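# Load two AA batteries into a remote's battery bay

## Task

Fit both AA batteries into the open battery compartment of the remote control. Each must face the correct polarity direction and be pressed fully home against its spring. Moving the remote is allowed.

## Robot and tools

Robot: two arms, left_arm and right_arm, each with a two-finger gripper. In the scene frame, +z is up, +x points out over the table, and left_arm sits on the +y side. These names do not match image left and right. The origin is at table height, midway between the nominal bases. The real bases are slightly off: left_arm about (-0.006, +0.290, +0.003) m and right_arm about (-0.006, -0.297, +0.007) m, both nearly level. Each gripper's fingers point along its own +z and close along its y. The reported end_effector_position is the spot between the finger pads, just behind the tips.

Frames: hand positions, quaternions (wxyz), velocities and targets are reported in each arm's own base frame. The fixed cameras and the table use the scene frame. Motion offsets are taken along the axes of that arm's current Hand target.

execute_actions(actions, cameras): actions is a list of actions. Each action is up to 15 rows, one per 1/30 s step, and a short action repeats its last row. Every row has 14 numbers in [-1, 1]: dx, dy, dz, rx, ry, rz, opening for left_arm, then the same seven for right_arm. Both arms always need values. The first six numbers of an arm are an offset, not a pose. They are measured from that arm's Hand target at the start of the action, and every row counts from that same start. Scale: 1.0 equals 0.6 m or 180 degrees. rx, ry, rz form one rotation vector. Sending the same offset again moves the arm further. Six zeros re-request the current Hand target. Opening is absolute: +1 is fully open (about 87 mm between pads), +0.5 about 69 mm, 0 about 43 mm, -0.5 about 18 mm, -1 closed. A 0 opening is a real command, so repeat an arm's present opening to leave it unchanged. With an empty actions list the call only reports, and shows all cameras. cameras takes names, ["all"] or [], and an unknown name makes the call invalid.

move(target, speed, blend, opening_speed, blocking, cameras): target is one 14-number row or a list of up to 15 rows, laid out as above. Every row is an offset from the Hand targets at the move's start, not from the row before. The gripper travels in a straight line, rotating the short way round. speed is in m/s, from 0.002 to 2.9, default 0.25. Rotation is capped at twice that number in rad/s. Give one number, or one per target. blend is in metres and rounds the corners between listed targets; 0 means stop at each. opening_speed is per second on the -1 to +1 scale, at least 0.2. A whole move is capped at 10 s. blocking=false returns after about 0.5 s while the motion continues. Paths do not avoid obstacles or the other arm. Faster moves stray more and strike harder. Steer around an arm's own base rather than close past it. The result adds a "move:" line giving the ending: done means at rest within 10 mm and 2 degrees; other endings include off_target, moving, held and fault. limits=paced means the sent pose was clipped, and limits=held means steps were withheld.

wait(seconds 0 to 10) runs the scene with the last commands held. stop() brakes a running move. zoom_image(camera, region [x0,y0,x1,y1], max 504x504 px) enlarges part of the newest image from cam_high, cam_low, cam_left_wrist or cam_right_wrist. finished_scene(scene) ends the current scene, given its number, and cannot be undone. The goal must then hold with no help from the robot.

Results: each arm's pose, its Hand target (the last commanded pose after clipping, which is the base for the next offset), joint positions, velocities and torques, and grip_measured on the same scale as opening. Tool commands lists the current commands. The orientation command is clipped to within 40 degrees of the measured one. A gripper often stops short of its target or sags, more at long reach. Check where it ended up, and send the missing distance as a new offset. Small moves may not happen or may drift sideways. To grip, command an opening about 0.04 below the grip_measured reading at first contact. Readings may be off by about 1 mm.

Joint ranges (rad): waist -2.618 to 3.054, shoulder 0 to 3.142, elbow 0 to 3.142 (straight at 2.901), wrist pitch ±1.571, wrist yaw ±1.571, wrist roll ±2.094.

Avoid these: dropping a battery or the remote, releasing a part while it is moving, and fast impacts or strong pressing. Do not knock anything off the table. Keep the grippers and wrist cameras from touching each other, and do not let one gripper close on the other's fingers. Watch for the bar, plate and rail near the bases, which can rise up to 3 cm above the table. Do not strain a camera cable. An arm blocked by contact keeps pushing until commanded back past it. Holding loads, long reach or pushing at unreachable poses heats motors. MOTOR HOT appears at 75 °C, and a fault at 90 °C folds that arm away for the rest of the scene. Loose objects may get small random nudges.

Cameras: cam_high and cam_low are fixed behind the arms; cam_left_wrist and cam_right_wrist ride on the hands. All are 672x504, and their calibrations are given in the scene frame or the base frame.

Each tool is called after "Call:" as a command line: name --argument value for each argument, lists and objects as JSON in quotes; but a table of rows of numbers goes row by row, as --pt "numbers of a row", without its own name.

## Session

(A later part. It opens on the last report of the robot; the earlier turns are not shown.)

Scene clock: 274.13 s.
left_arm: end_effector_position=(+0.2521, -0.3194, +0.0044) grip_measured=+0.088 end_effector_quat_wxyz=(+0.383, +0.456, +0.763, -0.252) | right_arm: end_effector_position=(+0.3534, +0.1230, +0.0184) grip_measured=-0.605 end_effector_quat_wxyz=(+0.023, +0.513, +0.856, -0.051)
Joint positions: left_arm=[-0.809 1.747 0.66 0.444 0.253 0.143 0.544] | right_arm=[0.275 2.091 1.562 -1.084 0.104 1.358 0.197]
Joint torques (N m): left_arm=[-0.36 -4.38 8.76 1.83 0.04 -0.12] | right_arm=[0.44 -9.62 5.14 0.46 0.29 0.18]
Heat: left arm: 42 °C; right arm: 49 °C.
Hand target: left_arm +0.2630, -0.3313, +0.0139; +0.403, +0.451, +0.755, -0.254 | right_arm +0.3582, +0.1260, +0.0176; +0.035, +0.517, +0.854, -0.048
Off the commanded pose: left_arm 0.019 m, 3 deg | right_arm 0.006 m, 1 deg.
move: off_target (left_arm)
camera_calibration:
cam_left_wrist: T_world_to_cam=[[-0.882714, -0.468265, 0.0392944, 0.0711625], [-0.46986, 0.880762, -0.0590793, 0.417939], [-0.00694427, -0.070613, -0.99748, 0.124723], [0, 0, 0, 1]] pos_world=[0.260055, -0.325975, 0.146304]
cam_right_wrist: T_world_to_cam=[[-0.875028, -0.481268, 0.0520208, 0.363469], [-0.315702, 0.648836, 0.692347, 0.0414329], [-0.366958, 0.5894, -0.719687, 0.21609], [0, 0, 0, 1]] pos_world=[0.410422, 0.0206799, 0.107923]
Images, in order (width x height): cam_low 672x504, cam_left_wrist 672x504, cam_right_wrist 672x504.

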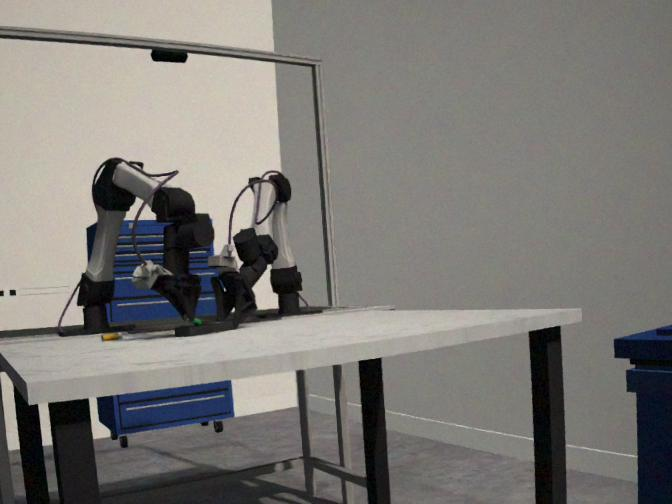

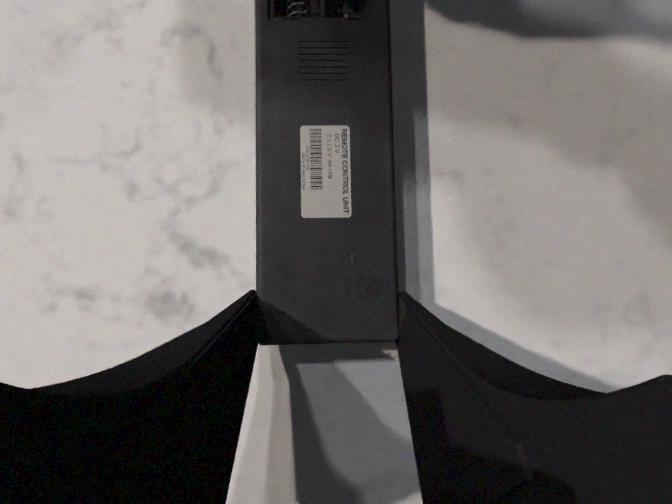

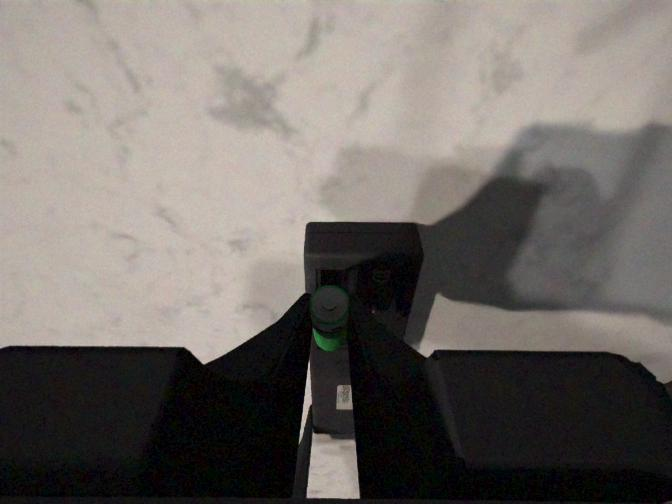

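Call:
move --target '[0,0,0,0,0,0,0.03,0.0012,-0.001,0.0115,0,0,0,-0.69]' --speed 0.04 --cameras '["cam_left_wrist","cam_right_wrist","cam_low"]'

Call:
zoom_image --camera "cam_right_wrist" --region '[220, 130, 440, 370]'

Call:
zoom_image --camera "cam_low" --region '[140, 270, 260, 350]'

Call:
zoom_image --camera "cam_left_wrist" --region '[220, 0, 420, 100]'

Scene clock: 284.10 s.
left_arm: end_effector_position=(+0.2521, -0.3194, +0.0044) grip_measured=+0.088 end_effector_quat_wxyz=(+0.383, +0.456, +0.763, -0.252) | right_arm: end_effector_position=(+0.3513, +0.1224, +0.0136) grip_measured=-0.605 end_effector_quat_wxyz=(+0.022, +0.513, +0.856, -0.052)
Joint positions: left_arm=[-0.809 1.747 0.66 0.444 0.253 0.143 0.544] | right_arm=[0.275 2.091 1.542 -1.067 0.104 1.358 0.197]
Joint torques (N m): left_arm=[-0.4 -4.37 8.75 1.83 0.04 -0.11] | right_arm=[0.51 -9.13 5.07 0.48 0.32 0.21]
Heat: left arm: 42 °C; right arm: 48 °C.
Hand target: left_arm +0.2630, -0.3313, +0.0139; +0.403, +0.451, +0.755, -0.254 | right_arm +0.3574, +0.1255, +0.0107; +0.035, +0.517, +0.854, -0.048
Off the commanded pose: left_arm 0.019 m, 3 deg | right_arm 0.008 m, 2 deg.
move: off_target (left_arm)
camera_calibration:
cam_left_wrist: T_world_to_cam=[[-0.882714, -0.468265, 0.0392944, 0.0711625], [-0.46986, 0.880762, -0.0590793, 0.417939], [-0.00694427, -0.070613, -0.99748, 0.124723], [0, 0, 0, 1]] pos_world=[0.260055, -0.325975, 0.146304]
cam_right_wrist: T_world_to_cam=[[-0.874886, -0.481236, 0.0546554, 0.36158], [-0.313895, 0.649333, 0.692702, 0.0437963], [-0.368843, 0.588879, -0.71915, 0.212924], [0, 0, 0, 1]] pos_world=[0.408624, 0.0201804, 0.103024]
Images, in order (width x height): cam_low 672x504, cam_left_wrist 672x504, cam_right_wrist 672x504.

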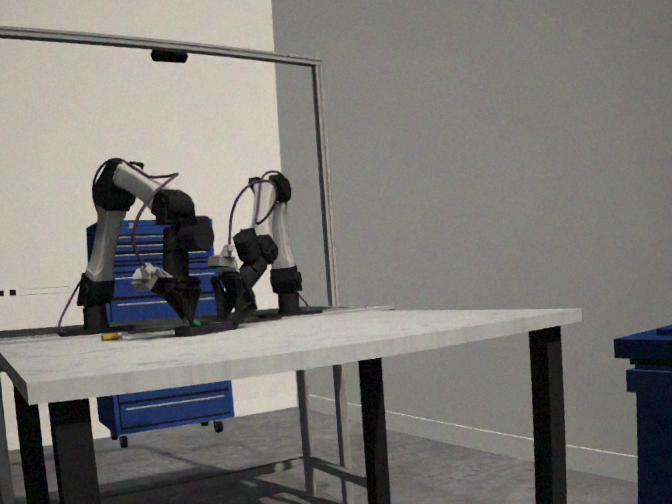

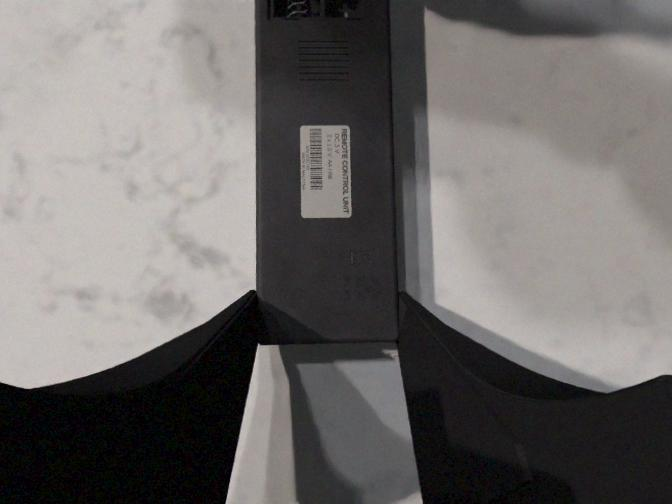

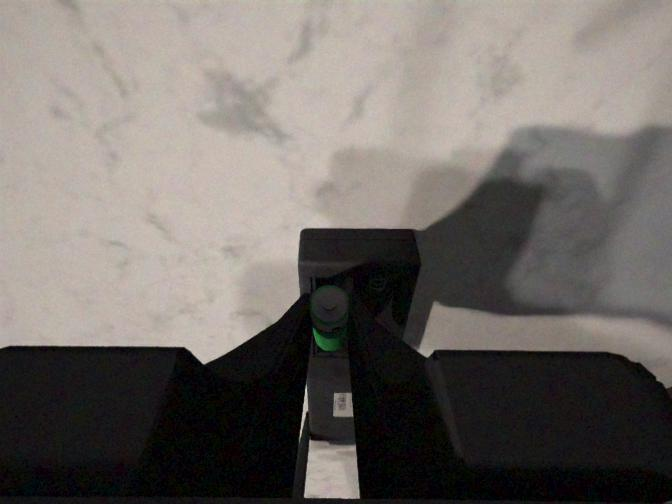

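Scaled by 2.100 from the camera's 672x504 image, which has a finer 960x720 frame.

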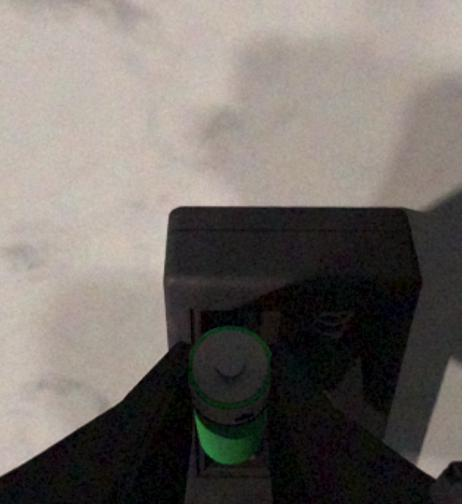

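Scaled by 4.200 from the camera's 672x504 image, which has a finer 960x720 frame.

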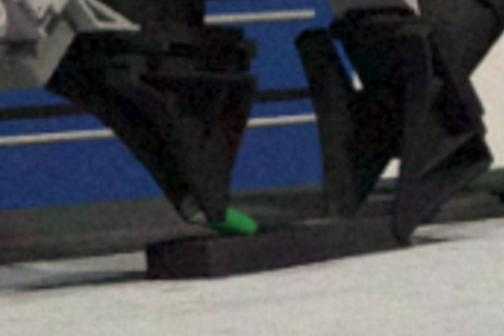

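Scaled by 2.520 from the camera's 672x504 image, which has a finer 960x720 frame.

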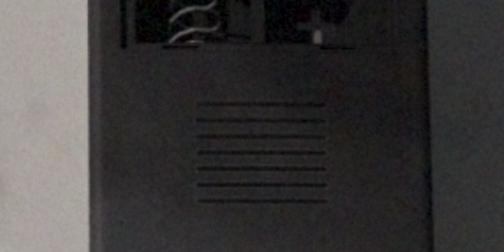

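Call:
zoom_image --camera "cam_right_wrist" --region '[290, 270, 370, 450]'

Call:
zoom_image --camera "cam_left_wrist" --region '[250, 0, 350, 40]'

Scaled by 2.800 from the camera's 672x504 image, which has a finer 960x720 frame.

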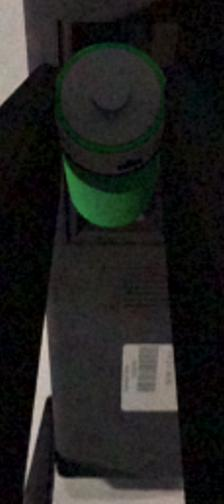

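Scaled by 5.040 from the camera's 672x504 image, which has a finer 960x720 frame.

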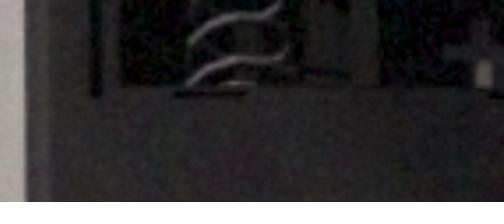

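Call:
move --target '[0,0,0,0,0,0,0.03,0.022,0,0.006,0,0,0,-0.69]' --speed 0.05 --cameras '["cam_left_wrist","cam_right_wrist","cam_low"]'

Call:
zoom_image --camera "cam_right_wrist" --region '[240, 200, 420, 380]'

Call:
zoom_image --camera "cam_low" --region '[160, 300, 260, 350]'

Call:
zoom_image --camera "cam_left_wrist" --region '[250, 0, 400, 60]'

Scene clock: 310.57 s.
left_arm: end_effector_position=(+0.2522, -0.3193, +0.0044) grip_measured=+0.088 end_effector_quat_wxyz=(+0.383, +0.456, +0.763, -0.251) | right_arm: end_effector_position=(+0.3457, +0.1310, +0.0080) grip_measured=-0.605 end_effector_quat_wxyz=(+0.024, +0.512, +0.857, -0.056)
Joint positions: left_arm=[-0.809 1.747 0.66 0.444 0.252 0.143 0.544] | right_arm=[0.305 2.091 1.519 -1.049 0.111 1.384 0.197]
Joint torques (N m): left_arm=[-0.36 -4.37 8.76 1.83 0.04 -0.12] | right_arm=[0.8 -9.46 4.93 0.57 0.22 0.32]
Heat: left arm: 43 °C; right arm: 46 °C.
Hand target: left_arm +0.2630, -0.3313, +0.0139; +0.403, +0.451, +0.755, -0.254 | right_arm +0.3515, +0.1367, +0.0057; +0.035, +0.517, +0.854, -0.048
Off the commanded pose: left_arm 0.019 m, 3 deg | right_arm 0.008 m, 2 deg.
move: off_target (left_arm)
camera_calibration:
cam_left_wrist: T_world_to_cam=[[-0.882461, -0.468778, 0.0388397, 0.0709965], [-0.470339, 0.880513, -0.0589801, 0.417968], [-0.00655027, -0.0703155, -0.997503, 0.124722], [0, 0, 0, 1]] pos_world=[0.260055, -0.325974, 0.146304]
cam_right_wrist: T_world_to_cam=[[-0.87333, -0.483514, 0.0592306, 0.36091], [-0.31575, 0.654471, 0.687001, 0.0403988], [-0.370939, 0.581276, -0.724239, 0.203481], [0, 0, 0, 1]] pos_world=[0.403429, 0.029787, 0.0982375]
Images, in order (width x height): cam_low 672x504, cam_left_wrist 672x504, cam_right_wrist 672x504.

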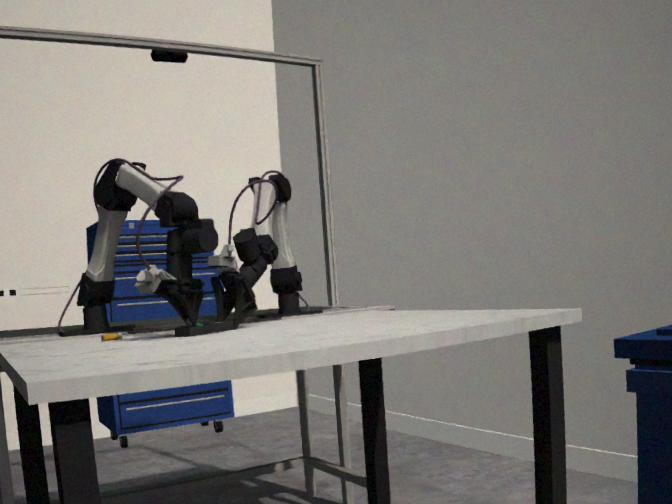

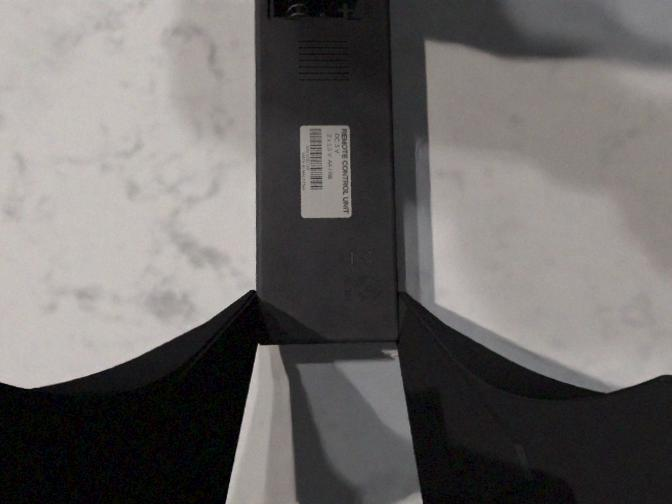

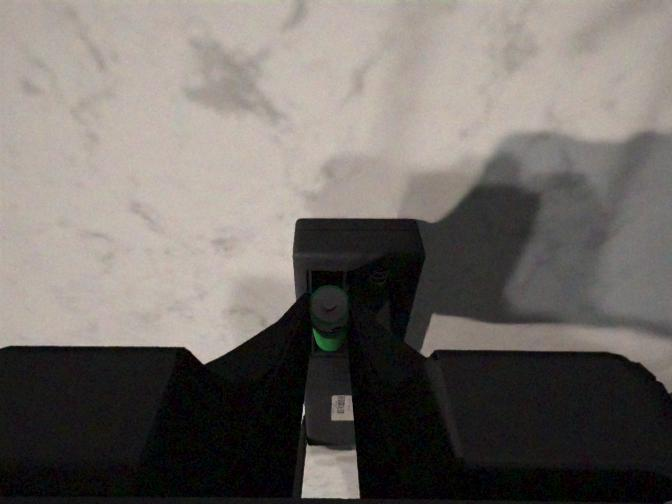

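Scaled by 2.800 from the camera's 672x504 image, which has a finer 960x720 frame.

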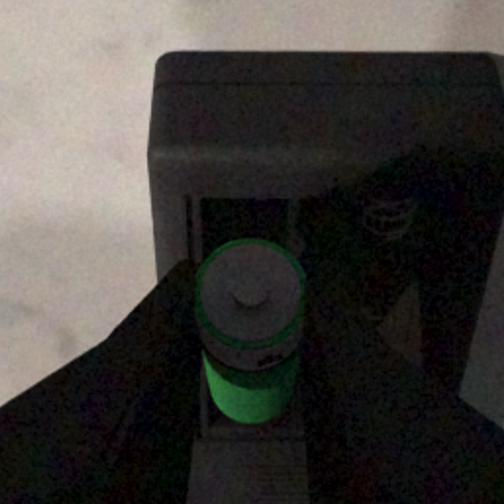

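Scaled by 5.040 from the camera's 672x504 image, which has a finer 960x720 frame.

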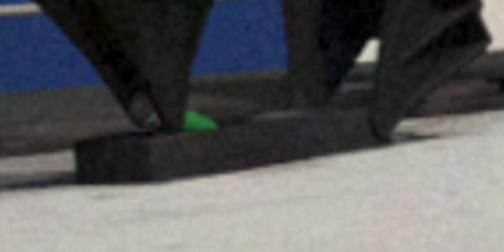

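Scaled by 3.360 from the camera's 672x504 image, which has a finer 960x720 frame.

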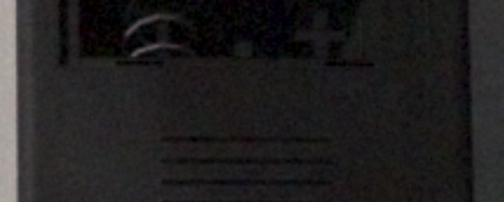

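Call:
move --target '[0,0,0,0,0,0,0.03,0.022,0.0005,0.012,0,0,0,-0.69]' --speed 0.05 --cameras '["cam_left_wrist","cam_right_wrist","cam_low"]'

Call:
zoom_image --camera "cam_right_wrist" --region '[240, 200, 420, 380]'

Call:
zoom_image --camera "cam_low" --region '[160, 300, 260, 350]'

Call:
zoom_image --camera "cam_left_wrist" --region '[250, 0, 400, 60]'

Scene clock: 315.63 s.
left_arm: end_effector_position=(+0.2523, -0.3193, +0.0044) grip_measured=+0.088 end_effector_quat_wxyz=(+0.383, +0.456, +0.763, -0.251) | right_arm: end_effector_position=(+0.3448, +0.1322, +0.0047) grip_measured=-0.605 end_effector_quat_wxyz=(+0.035, +0.514, +0.855, -0.064)
Joint positions: left_arm=[-0.809 1.747 0.66 0.444 0.252 0.143 0.544] | right_arm=[0.321 2.091 1.507 -1.039 0.136 1.407 0.197]
Joint torques (N m): left_arm=[-0.38 -4.36 8.77 1.83 0.04 -0.12] | right_arm=[1.91 -8.84 3.47 0.72 -0.01 0.34]
Heat: left arm: 43 °C; right arm: 46 °C.
Hand target: left_arm +0.2630, -0.3313, +0.0139; +0.403, +0.451, +0.755, -0.254 | right_arm +0.3456, +0.1477, -0.0029; +0.035, +0.517, +0.854, -0.048
Off the commanded pose: left_arm 0.019 m, 3 deg | right_arm 0.017 m, 2 deg.
move: off_target (left_arm, right_arm)
camera_calibration:
cam_left_wrist: T_world_to_cam=[[-0.882335, -0.469037, 0.038589, 0.0710044], [-0.470579, 0.880391, -0.0588868, 0.418023], [-0.00635329, -0.070117, -0.997519, 0.124738], [0, 0, 0, 1]] pos_world=[0.260155, -0.325974, 0.146305]
cam_right_wrist: T_world_to_cam=[[-0.876527, -0.477316, 0.0622113, 0.361151], [-0.319106, 0.672968, 0.667298, 0.0403086], [-0.360378, 0.565052, -0.742188, 0.198656], [0, 0, 0, 1]] pos_world=[0.401013, 0.0330056, 0.098075]
Images, in order (width x height): cam_low 672x504, cam_left_wrist 672x504, cam_right_wrist 672x504.

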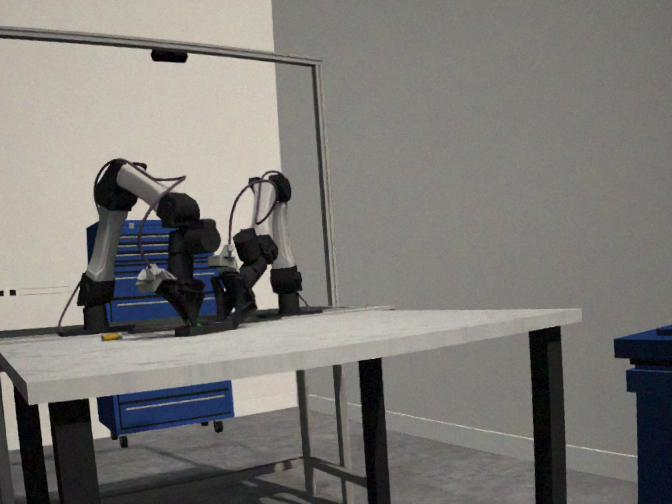

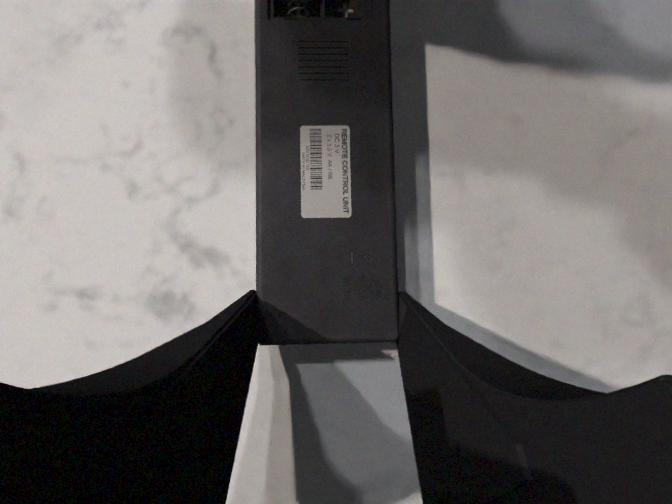

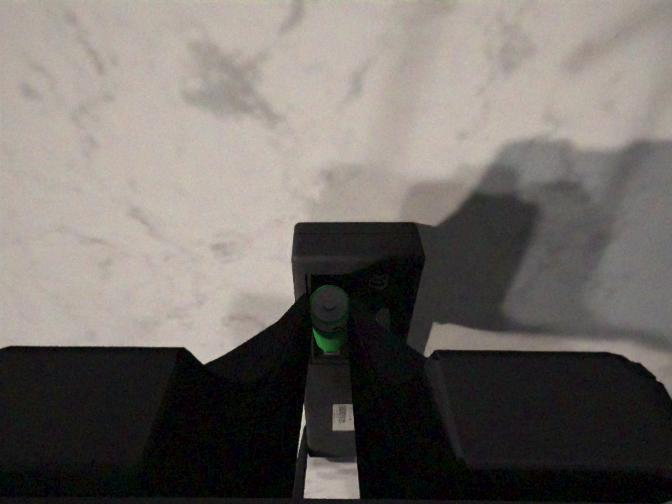

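Scaled by 2.800 from the camera's 672x504 image, which has a finer 960x720 frame.

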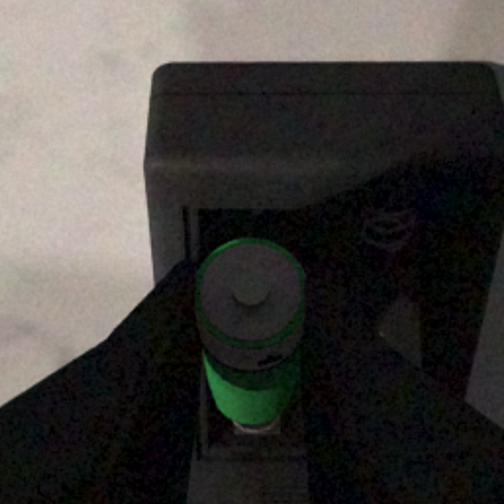

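Scaled by 5.040 from the camera's 672x504 image, which has a finer 960x720 frame.

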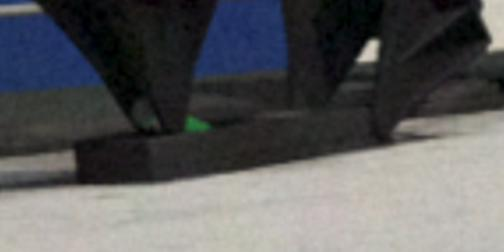

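Scaled by 3.360 from the camera's 672x504 image, which has a finer 960x720 frame.

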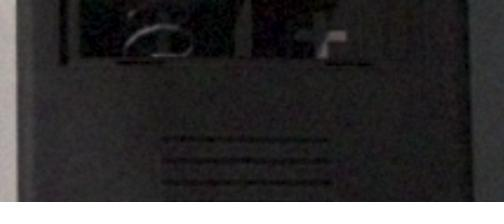

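Call:
move --target '[0,0,0,0,0,0,0.03,0.025,0.0005,0.012,0,0,0,-0.69]' --speed 0.05 --cameras '["cam_left_wrist","cam_right_wrist","cam_low"]'

Call:
zoom_image --camera "cam_right_wrist" --region '[240, 200, 420, 380]'

Call:
zoom_image --camera "cam_low" --region '[160, 300, 260, 350]'

Call:
zoom_image --camera "cam_left_wrist" --region '[250, 0, 400, 60]'

Scene clock: 321.17 s.
left_arm: end_effector_position=(+0.2523, -0.3193, +0.0044) grip_measured=+0.088 end_effector_quat_wxyz=(+0.383, +0.456, +0.763, -0.251) | right_arm: end_effector_position=(+0.3441, +0.1331, +0.0044) grip_measured=-0.605 end_effector_quat_wxyz=(+0.056, +0.516, +0.851, -0.074)
Joint positions: left_arm=[-0.809 1.747 0.66 0.444 0.252 0.142 0.544] | right_arm=[0.344 2.08 1.492 -1.028 0.18 1.438 0.197]
Joint torques (N m): left_arm=[-0.36 -4.34 8.76 1.83 0.05 -0.12] | right_arm=[2.93 -7.16 2.89 0.85 -0.31 0.39]
Heat: left arm: 43 °C; right arm: 45 °C.
Hand target: left_arm +0.2630, -0.3313, +0.0139; +0.403, +0.451, +0.755, -0.254 | right_arm +0.3390, +0.1600, -0.0117; +0.035, +0.517, +0.854, -0.048
Off the commanded pose: left_arm 0.019 m, 3 deg | right_arm 0.032 m, 4 deg.
move: off_target (left_arm, right_arm)
camera_calibration:
cam_left_wrist: T_world_to_cam=[[-0.882227, -0.469209, 0.038962, 0.0708649], [-0.470777, 0.880283, -0.0589118, 0.418043], [-0.00665565, -0.070316, -0.997503, 0.124749], [0, 0, 0, 1]] pos_world=[0.260154, -0.325974, 0.146304]
cam_right_wrist: T_world_to_cam=[[-0.880469, -0.470562, 0.0578361, 0.361454], [-0.332264, 0.699467, 0.632729, 0.0408632], [-0.338193, 0.537882, -0.77221, 0.193849], [0, 0, 0, 1]] pos_world=[0.397385, 0.0372363, 0.102932]
Images, in order (width x height): cam_low 672x504, cam_left_wrist 672x504, cam_right_wrist 672x504.

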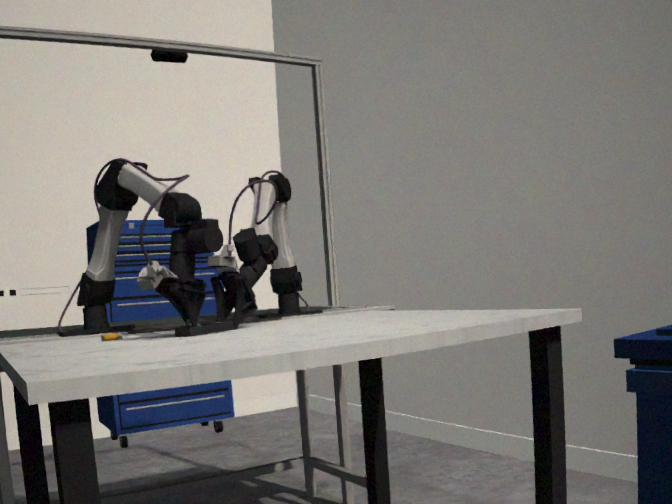

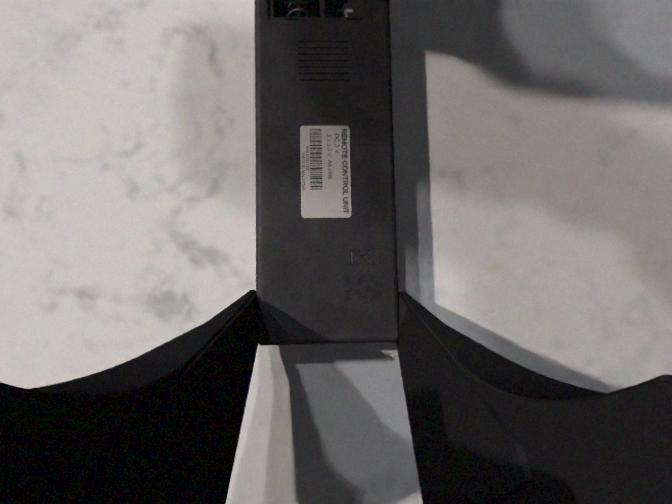

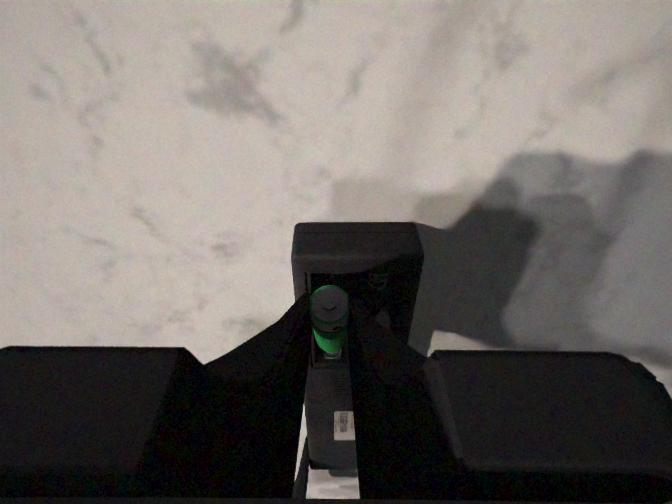

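Scaled by 2.800 from the camera's 672x504 image, which has a finer 960x720 frame.

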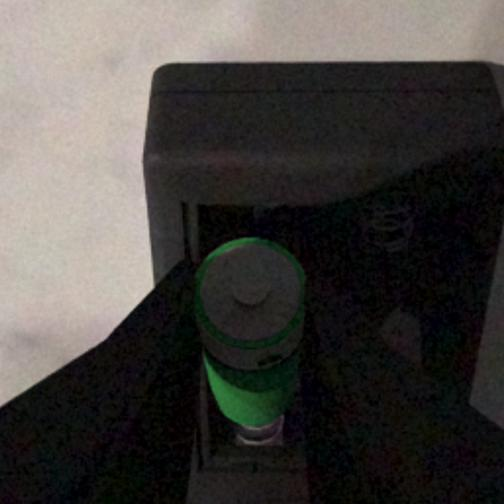

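Scaled by 5.040 from the camera's 672x504 image, which has a finer 960x720 frame.

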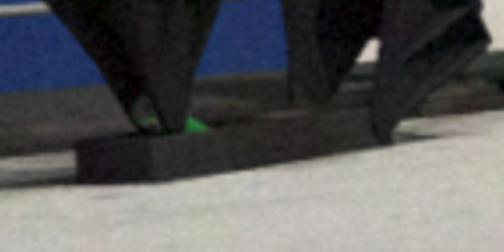

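Scaled by 3.360 from the camera's 672x504 image, which has a finer 960x720 frame.

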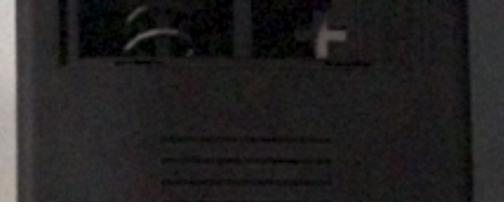

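Call:
move --pt "0 0 0 0 0 0 0.03 0.0 0.0 0.02 0 0 0 -0.69" --pt "0 0 0 0 0 0 0.03 -0.03 0.0 0.005 0 0 0 -0.69" --speed 0.05 --cameras '["cam_left_wrist","cam_right_wrist","cam_low"]'

Call:
zoom_image --camera "cam_right_wrist" --region '[240, 200, 420, 380]'

Call:
zoom_image --camera "cam_low" --region '[160, 300, 260, 350]'

Scene clock: 330.13 s.
left_arm: end_effector_position=(+0.2523, -0.3193, +0.0044) grip_measured=+0.088 end_effector_quat_wxyz=(+0.383, +0.456, +0.763, -0.251) | right_arm: end_effector_position=(+0.3445, +0.1322, +0.0045) grip_measured=-0.605 end_effector_quat_wxyz=(+0.052, +0.518, +0.852, -0.064)
Joint positions: left_arm=[-0.809 1.747 0.66 0.444 0.252 0.142 0.544] | right_arm=[0.332 2.069 1.475 -1.009 0.161 1.427 0.197]
Joint torques (N m): left_arm=[-0.38 -4.36 8.75 1.83 0.05 -0.11] | right_arm=[0.02 -5.61 4.15 0.83 -0.16 -0.06]
Heat: left arm: 43 °C; right arm: 44 °C.
Hand target: left_arm +0.2630, -0.3313, +0.0139; +0.403, +0.451, +0.755, -0.254 | right_arm +0.3474, +0.1439, -0.0127; +0.035, +0.517, +0.854, -0.048
Off the commanded pose: left_arm 0.019 m, 3 deg | right_arm 0.021 m, 3 deg.
move: off_target (left_arm, right_arm)
camera_calibration:
cam_left_wrist: T_world_to_cam=[[-0.882227, -0.469209, 0.038962, 0.0708649], [-0.470777, 0.880283, -0.0589118, 0.418043], [-0.00665565, -0.070316, -0.997503, 0.124749], [0, 0, 0, 1]] pos_world=[0.260154, -0.325974, 0.146304]
cam_right_wrist: T_world_to_cam=[[-0.881461, -0.470204, 0.0439722, 0.361742], [-0.333773, 0.68615, 0.64637, 0.043741], [-0.334097, 0.555073, -0.761756, 0.190716], [0, 0, 0, 1]] pos_world=[0.397179, 0.0342187, 0.101099]
Images, in order (width x height): cam_low 672x504, cam_left_wrist 672x504, cam_right_wrist 672x504.

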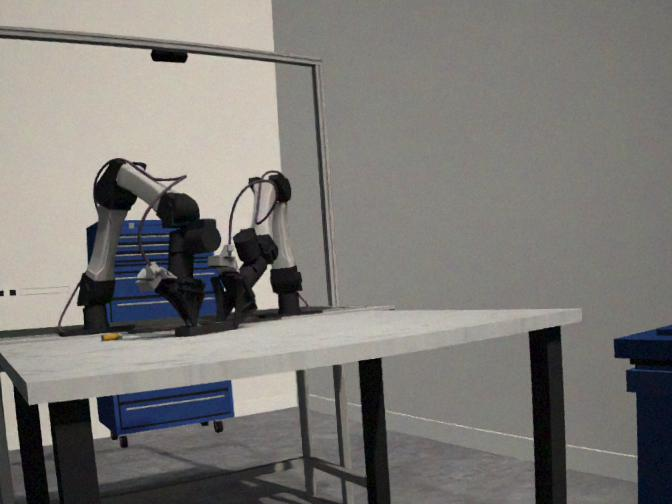

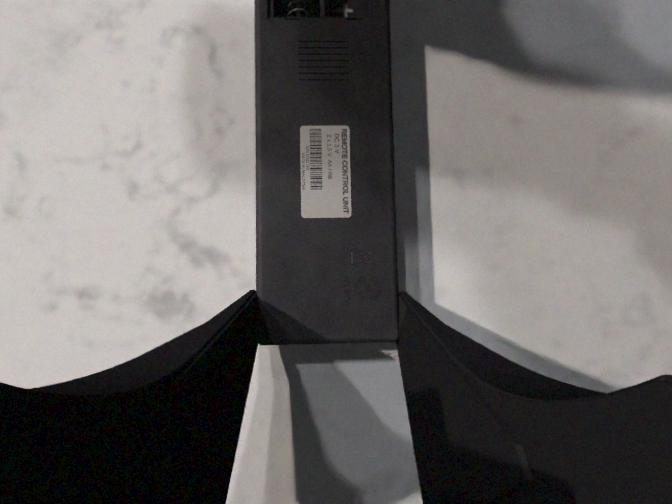

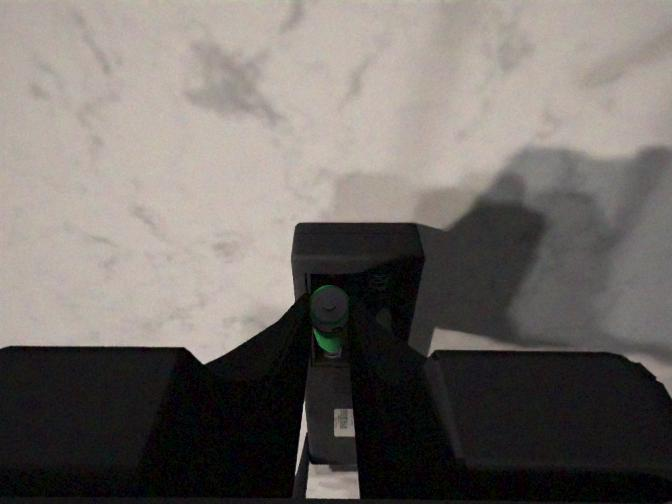

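Scaled by 2.800 from the camera's 672x504 image, which has a finer 960x720 frame.

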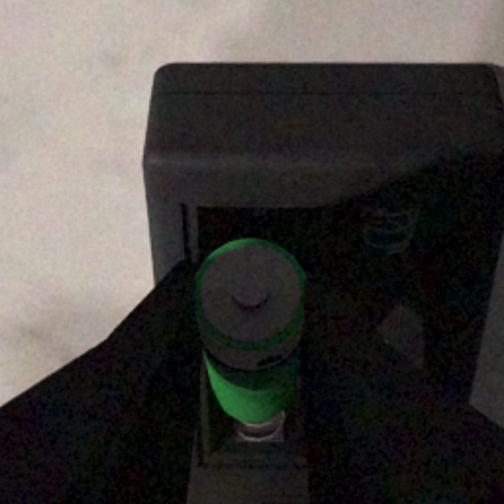

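Scaled by 5.040 from the camera's 672x504 image, which has a finer 960x720 frame.

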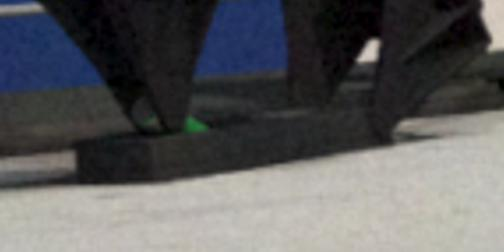

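Call:
move --pt "0 0 0 0 0 0 0.03 -0.02 0.0 -0.018 0 0 0 -0.69" --pt "0 0 0 0 0 0 0.03 -0.02 0.0 -0.018 0 0 0 -0.5" --pt "0 0 0 0 0 0 0.03 -0.022 0.0 -0.07 0 0 0 -0.5" --speed 0.05 --opening_speed 0.4 --cameras '["cam_left_wrist","cam_right_wrist","cam_low"]'

Call:
zoom_image --camera "cam_right_wrist" --region '[240, 200, 420, 380]'

Call:
zoom_image --camera "cam_low" --region '[160, 300, 260, 350]'

Scene clock: 346.03 s.
left_arm: end_effector_position=(+0.2524, -0.3193, +0.0045) grip_measured=+0.088 end_effector_quat_wxyz=(+0.383, +0.456, +0.763, -0.251) | right_arm: end_effector_position=(+0.3451, +0.1313, +0.0201) grip_measured=-0.500 end_effector_quat_wxyz=(+0.027, +0.516, +0.854, -0.066)
Joint positions: left_arm=[-0.809 1.747 0.66 0.444 0.251 0.142 0.544] | right_arm=[0.313 2.086 1.561 -1.111 0.126 1.404 0.25]
Joint torques (N m): left_arm=[-0.39 -4.37 8.75 1.83 0.06 -0.12] | right_arm=[-0.1 -10.92 7.06 0.29 0.09 -0.01]
Heat: left arm: 43 °C; right arm: 43 °C.
Hand target: left_arm +0.2630, -0.3314, +0.0140; +0.403, +0.451, +0.755, -0.254 | right_arm +0.3531, +0.1373, +0.0305; +0.035, +0.517, +0.854, -0.048
Off the commanded pose: left_arm 0.019 m, 3 deg | right_arm 0.014 m, 2 deg.
move: off_target (left_arm, right_arm)
camera_calibration:
cam_left_wrist: T_world_to_cam=[[-0.881812, -0.470008, 0.0387179, 0.070667], [-0.471559, 0.879849, -0.0591495, 0.418099], [-0.00626517, -0.0704165, -0.997498, 0.124622], [0, 0, 0, 1]] pos_world=[0.260254, -0.325874, 0.146304]
cam_right_wrist: T_world_to_cam=[[-0.877921, -0.473125, 0.0735366, 0.359731], [-0.304825, 0.670723, 0.676174, 0.0260006], [-0.369238, 0.571212, -0.733062, 0.212807], [0, 0, 0, 1]] pos_world=[0.402318, 0.0312011, 0.111966]
Images, in order (width x height): cam_low 672x504, cam_left_wrist 672x504, cam_right_wrist 672x504.

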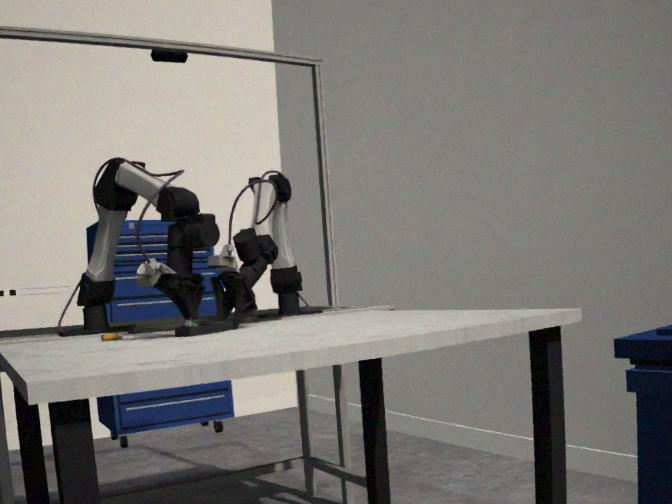

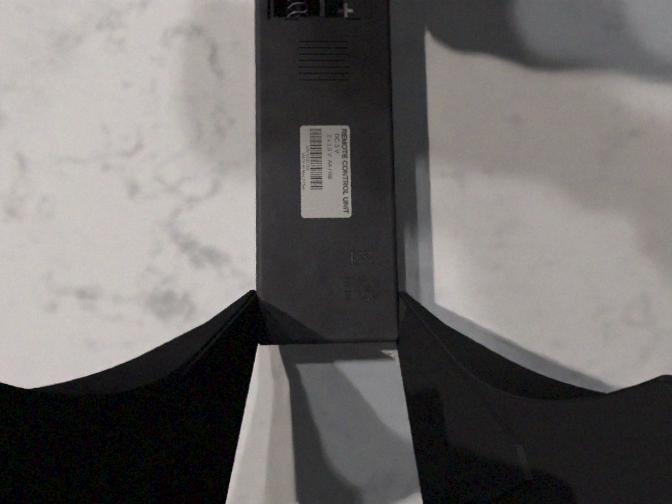

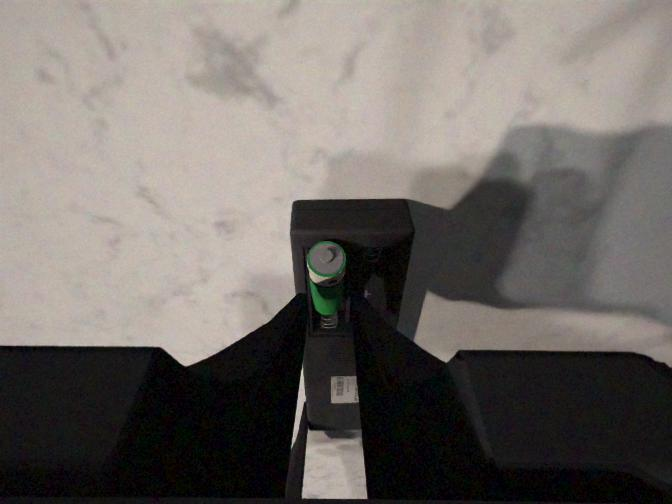

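Scaled by 2.800 from the camera's 672x504 image, which has a finer 960x720 frame.

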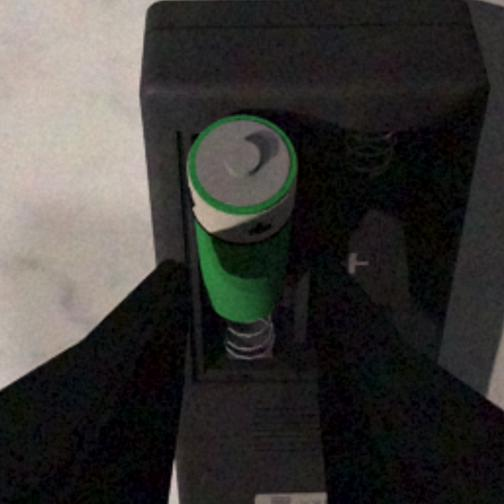

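Scaled by 5.040 from the camera's 672x504 image, which has a finer 960x720 frame.

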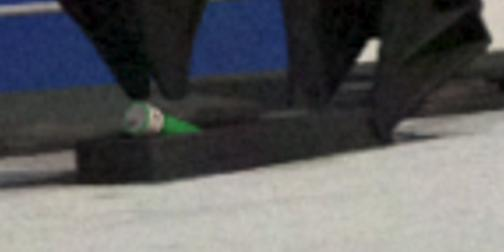

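Call:
move --pt "0 0 0 0 0 0 0.03 0.0 -0.0057 -0.024 0 0.0333 0 -0.5" --pt "0 0 0 0 0 0 0.03 0.0 -0.0057 -0.024 0 0.0333 0 -0.8" --pt "0 0 0 0 0 0 0.03 0.0039 -0.0039 0.014 0 0.0333 0 -0.8" --speed 0.06 --cameras '["cam_right_wrist"]'

Call:
zoom_image --camera "cam_right_wrist" --region '[240, 200, 420, 380]'

Scene clock: 363.53 s.
left_arm: end_effector_position=(+0.2524, -0.3193, +0.0045) grip_measured=+0.088 end_effector_quat_wxyz=(+0.383, +0.456, +0.763, -0.251) | right_arm: end_effector_position=(+0.3465, +0.1363, +0.0238) grip_measured=-0.800 end_effector_quat_wxyz=(-0.010, +0.523, +0.852, -0.030)
Joint positions: left_arm=[-0.809 1.747 0.66 0.444 0.251 0.142 0.544] | right_arm=[0.277 2.087 1.567 -1.108 0.026 1.378 0.1]
Joint torques (N m): left_arm=[-0.38 -4.36 8.76 1.83 0.05 -0.11] | right_arm=[-0.76 -9.39 4.88 0.46 0.01 -0.11]
Heat: left arm: 43 °C; right arm: 44 °C.
Hand target: left_arm +0.2630, -0.3314, +0.0140; +0.403, +0.451, +0.755, -0.254 | right_arm +0.3500, +0.1372, +0.0220; -0.010, +0.519, +0.855, -0.021
Off the commanded pose: left_arm 0.019 m, 3 deg | right_arm 0.004 m, 1 deg.
move: off_target (left_arm); target 2's new opening was sent with right_arm's hand 0.015 m and 3 deg from that target
camera_calibration:
cam_right_wrist: T_world_to_cam=[[-0.884023, -0.464972, 0.0480037, 0.36473], [-0.277783, 0.605158, 0.74607, 0.0184895], [-0.375951, 0.646209, -0.664135, 0.203599], [0, 0, 0, 1]] pos_world=[0.404109, 0.0268327, 0.103914]
Images, in order (width x height): cam_right_wrist 672x504.

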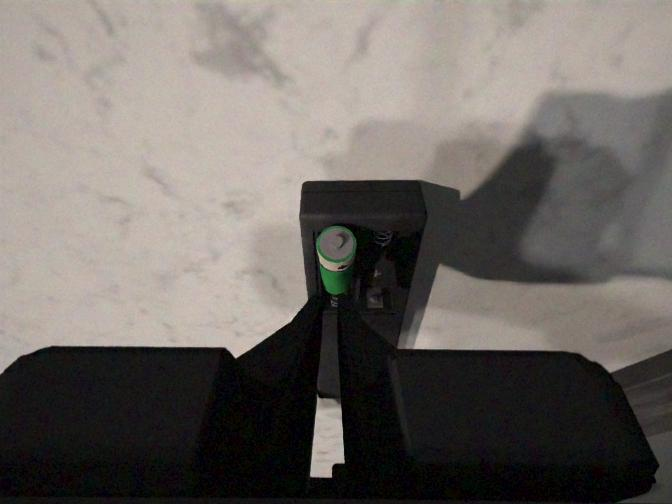

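Scaled by 2.800 from the camera's 672x504 image, which has a finer 960x720 frame.

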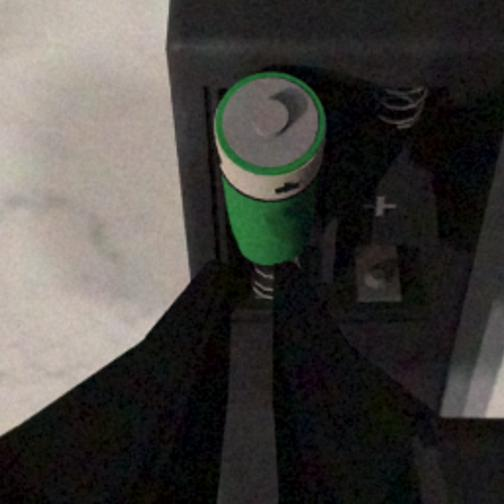

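Call:
move --target '[0,0,0,0,0,0,0.03,-0.002,-0.005,0.014,0,0,0,-0.8]' --speed 0.05 --cameras '["cam_right_wrist"]'

Call:
zoom_image --camera "cam_right_wrist" --region '[240, 200, 420, 380]'

Scene clock: 371.47 s.
left_arm: end_effector_position=(+0.2524, -0.3193, +0.0045) grip_measured=+0.088 end_effector_quat_wxyz=(+0.383, +0.456, +0.763, -0.251) | right_arm: end_effector_position=(+0.3438, +0.1339, +0.0149) grip_measured=-0.800 end_effector_quat_wxyz=(-0.011, +0.522, +0.852, -0.030)
Joint positions: left_arm=[-0.809 1.747 0.66 0.444 0.251 0.142 0.544] | right_arm=[0.273 2.087 1.53 -1.073 0.026 1.374 0.1]
Joint torques (N m): left_arm=[-0.39 -4.36 8.76 1.82 0.06 -0.12] | right_arm=[-0.87 -9.44 4.9 0.49 0.03 -0.16]
Heat: left arm: 43 °C; right arm: 45 °C.
Hand target: left_arm +0.2630, -0.3314, +0.0140; +0.403, +0.451, +0.755, -0.254 | right_arm +0.3475, +0.1346, +0.0137; -0.010, +0.519, +0.855, -0.021
Off the commanded pose: left_arm 0.019 m, 3 deg | right_arm 0.004 m, 1 deg.
move: off_target (left_arm)
camera_calibration:
cam_right_wrist: T_world_to_cam=[[-0.883745, -0.465297, 0.0499279, 0.361552], [-0.276347, 0.604996, 0.746735, 0.0253265], [-0.37766, 0.646126, -0.663246, 0.198837], [0, 0, 0, 1]] pos_world=[0.401611, 0.0244327, 0.0949142]
Images, in order (width x height): cam_right_wrist 672x504.

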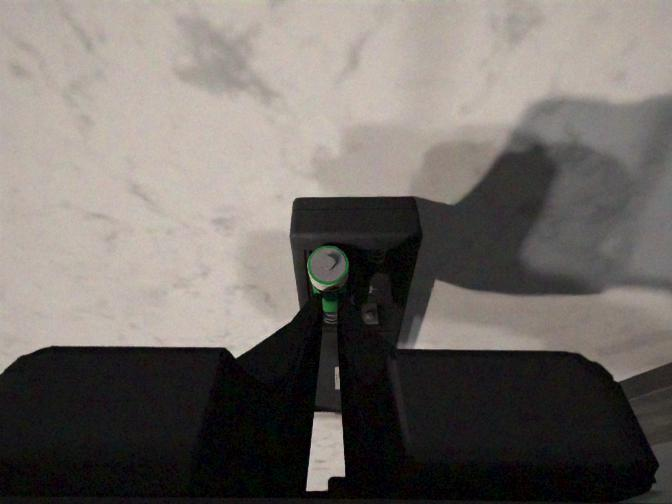

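Scaled by 2.800 from the camera's 672x504 image, which has a finer 960x720 frame.

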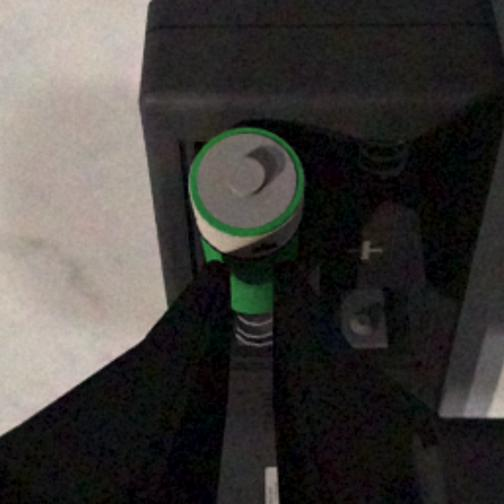

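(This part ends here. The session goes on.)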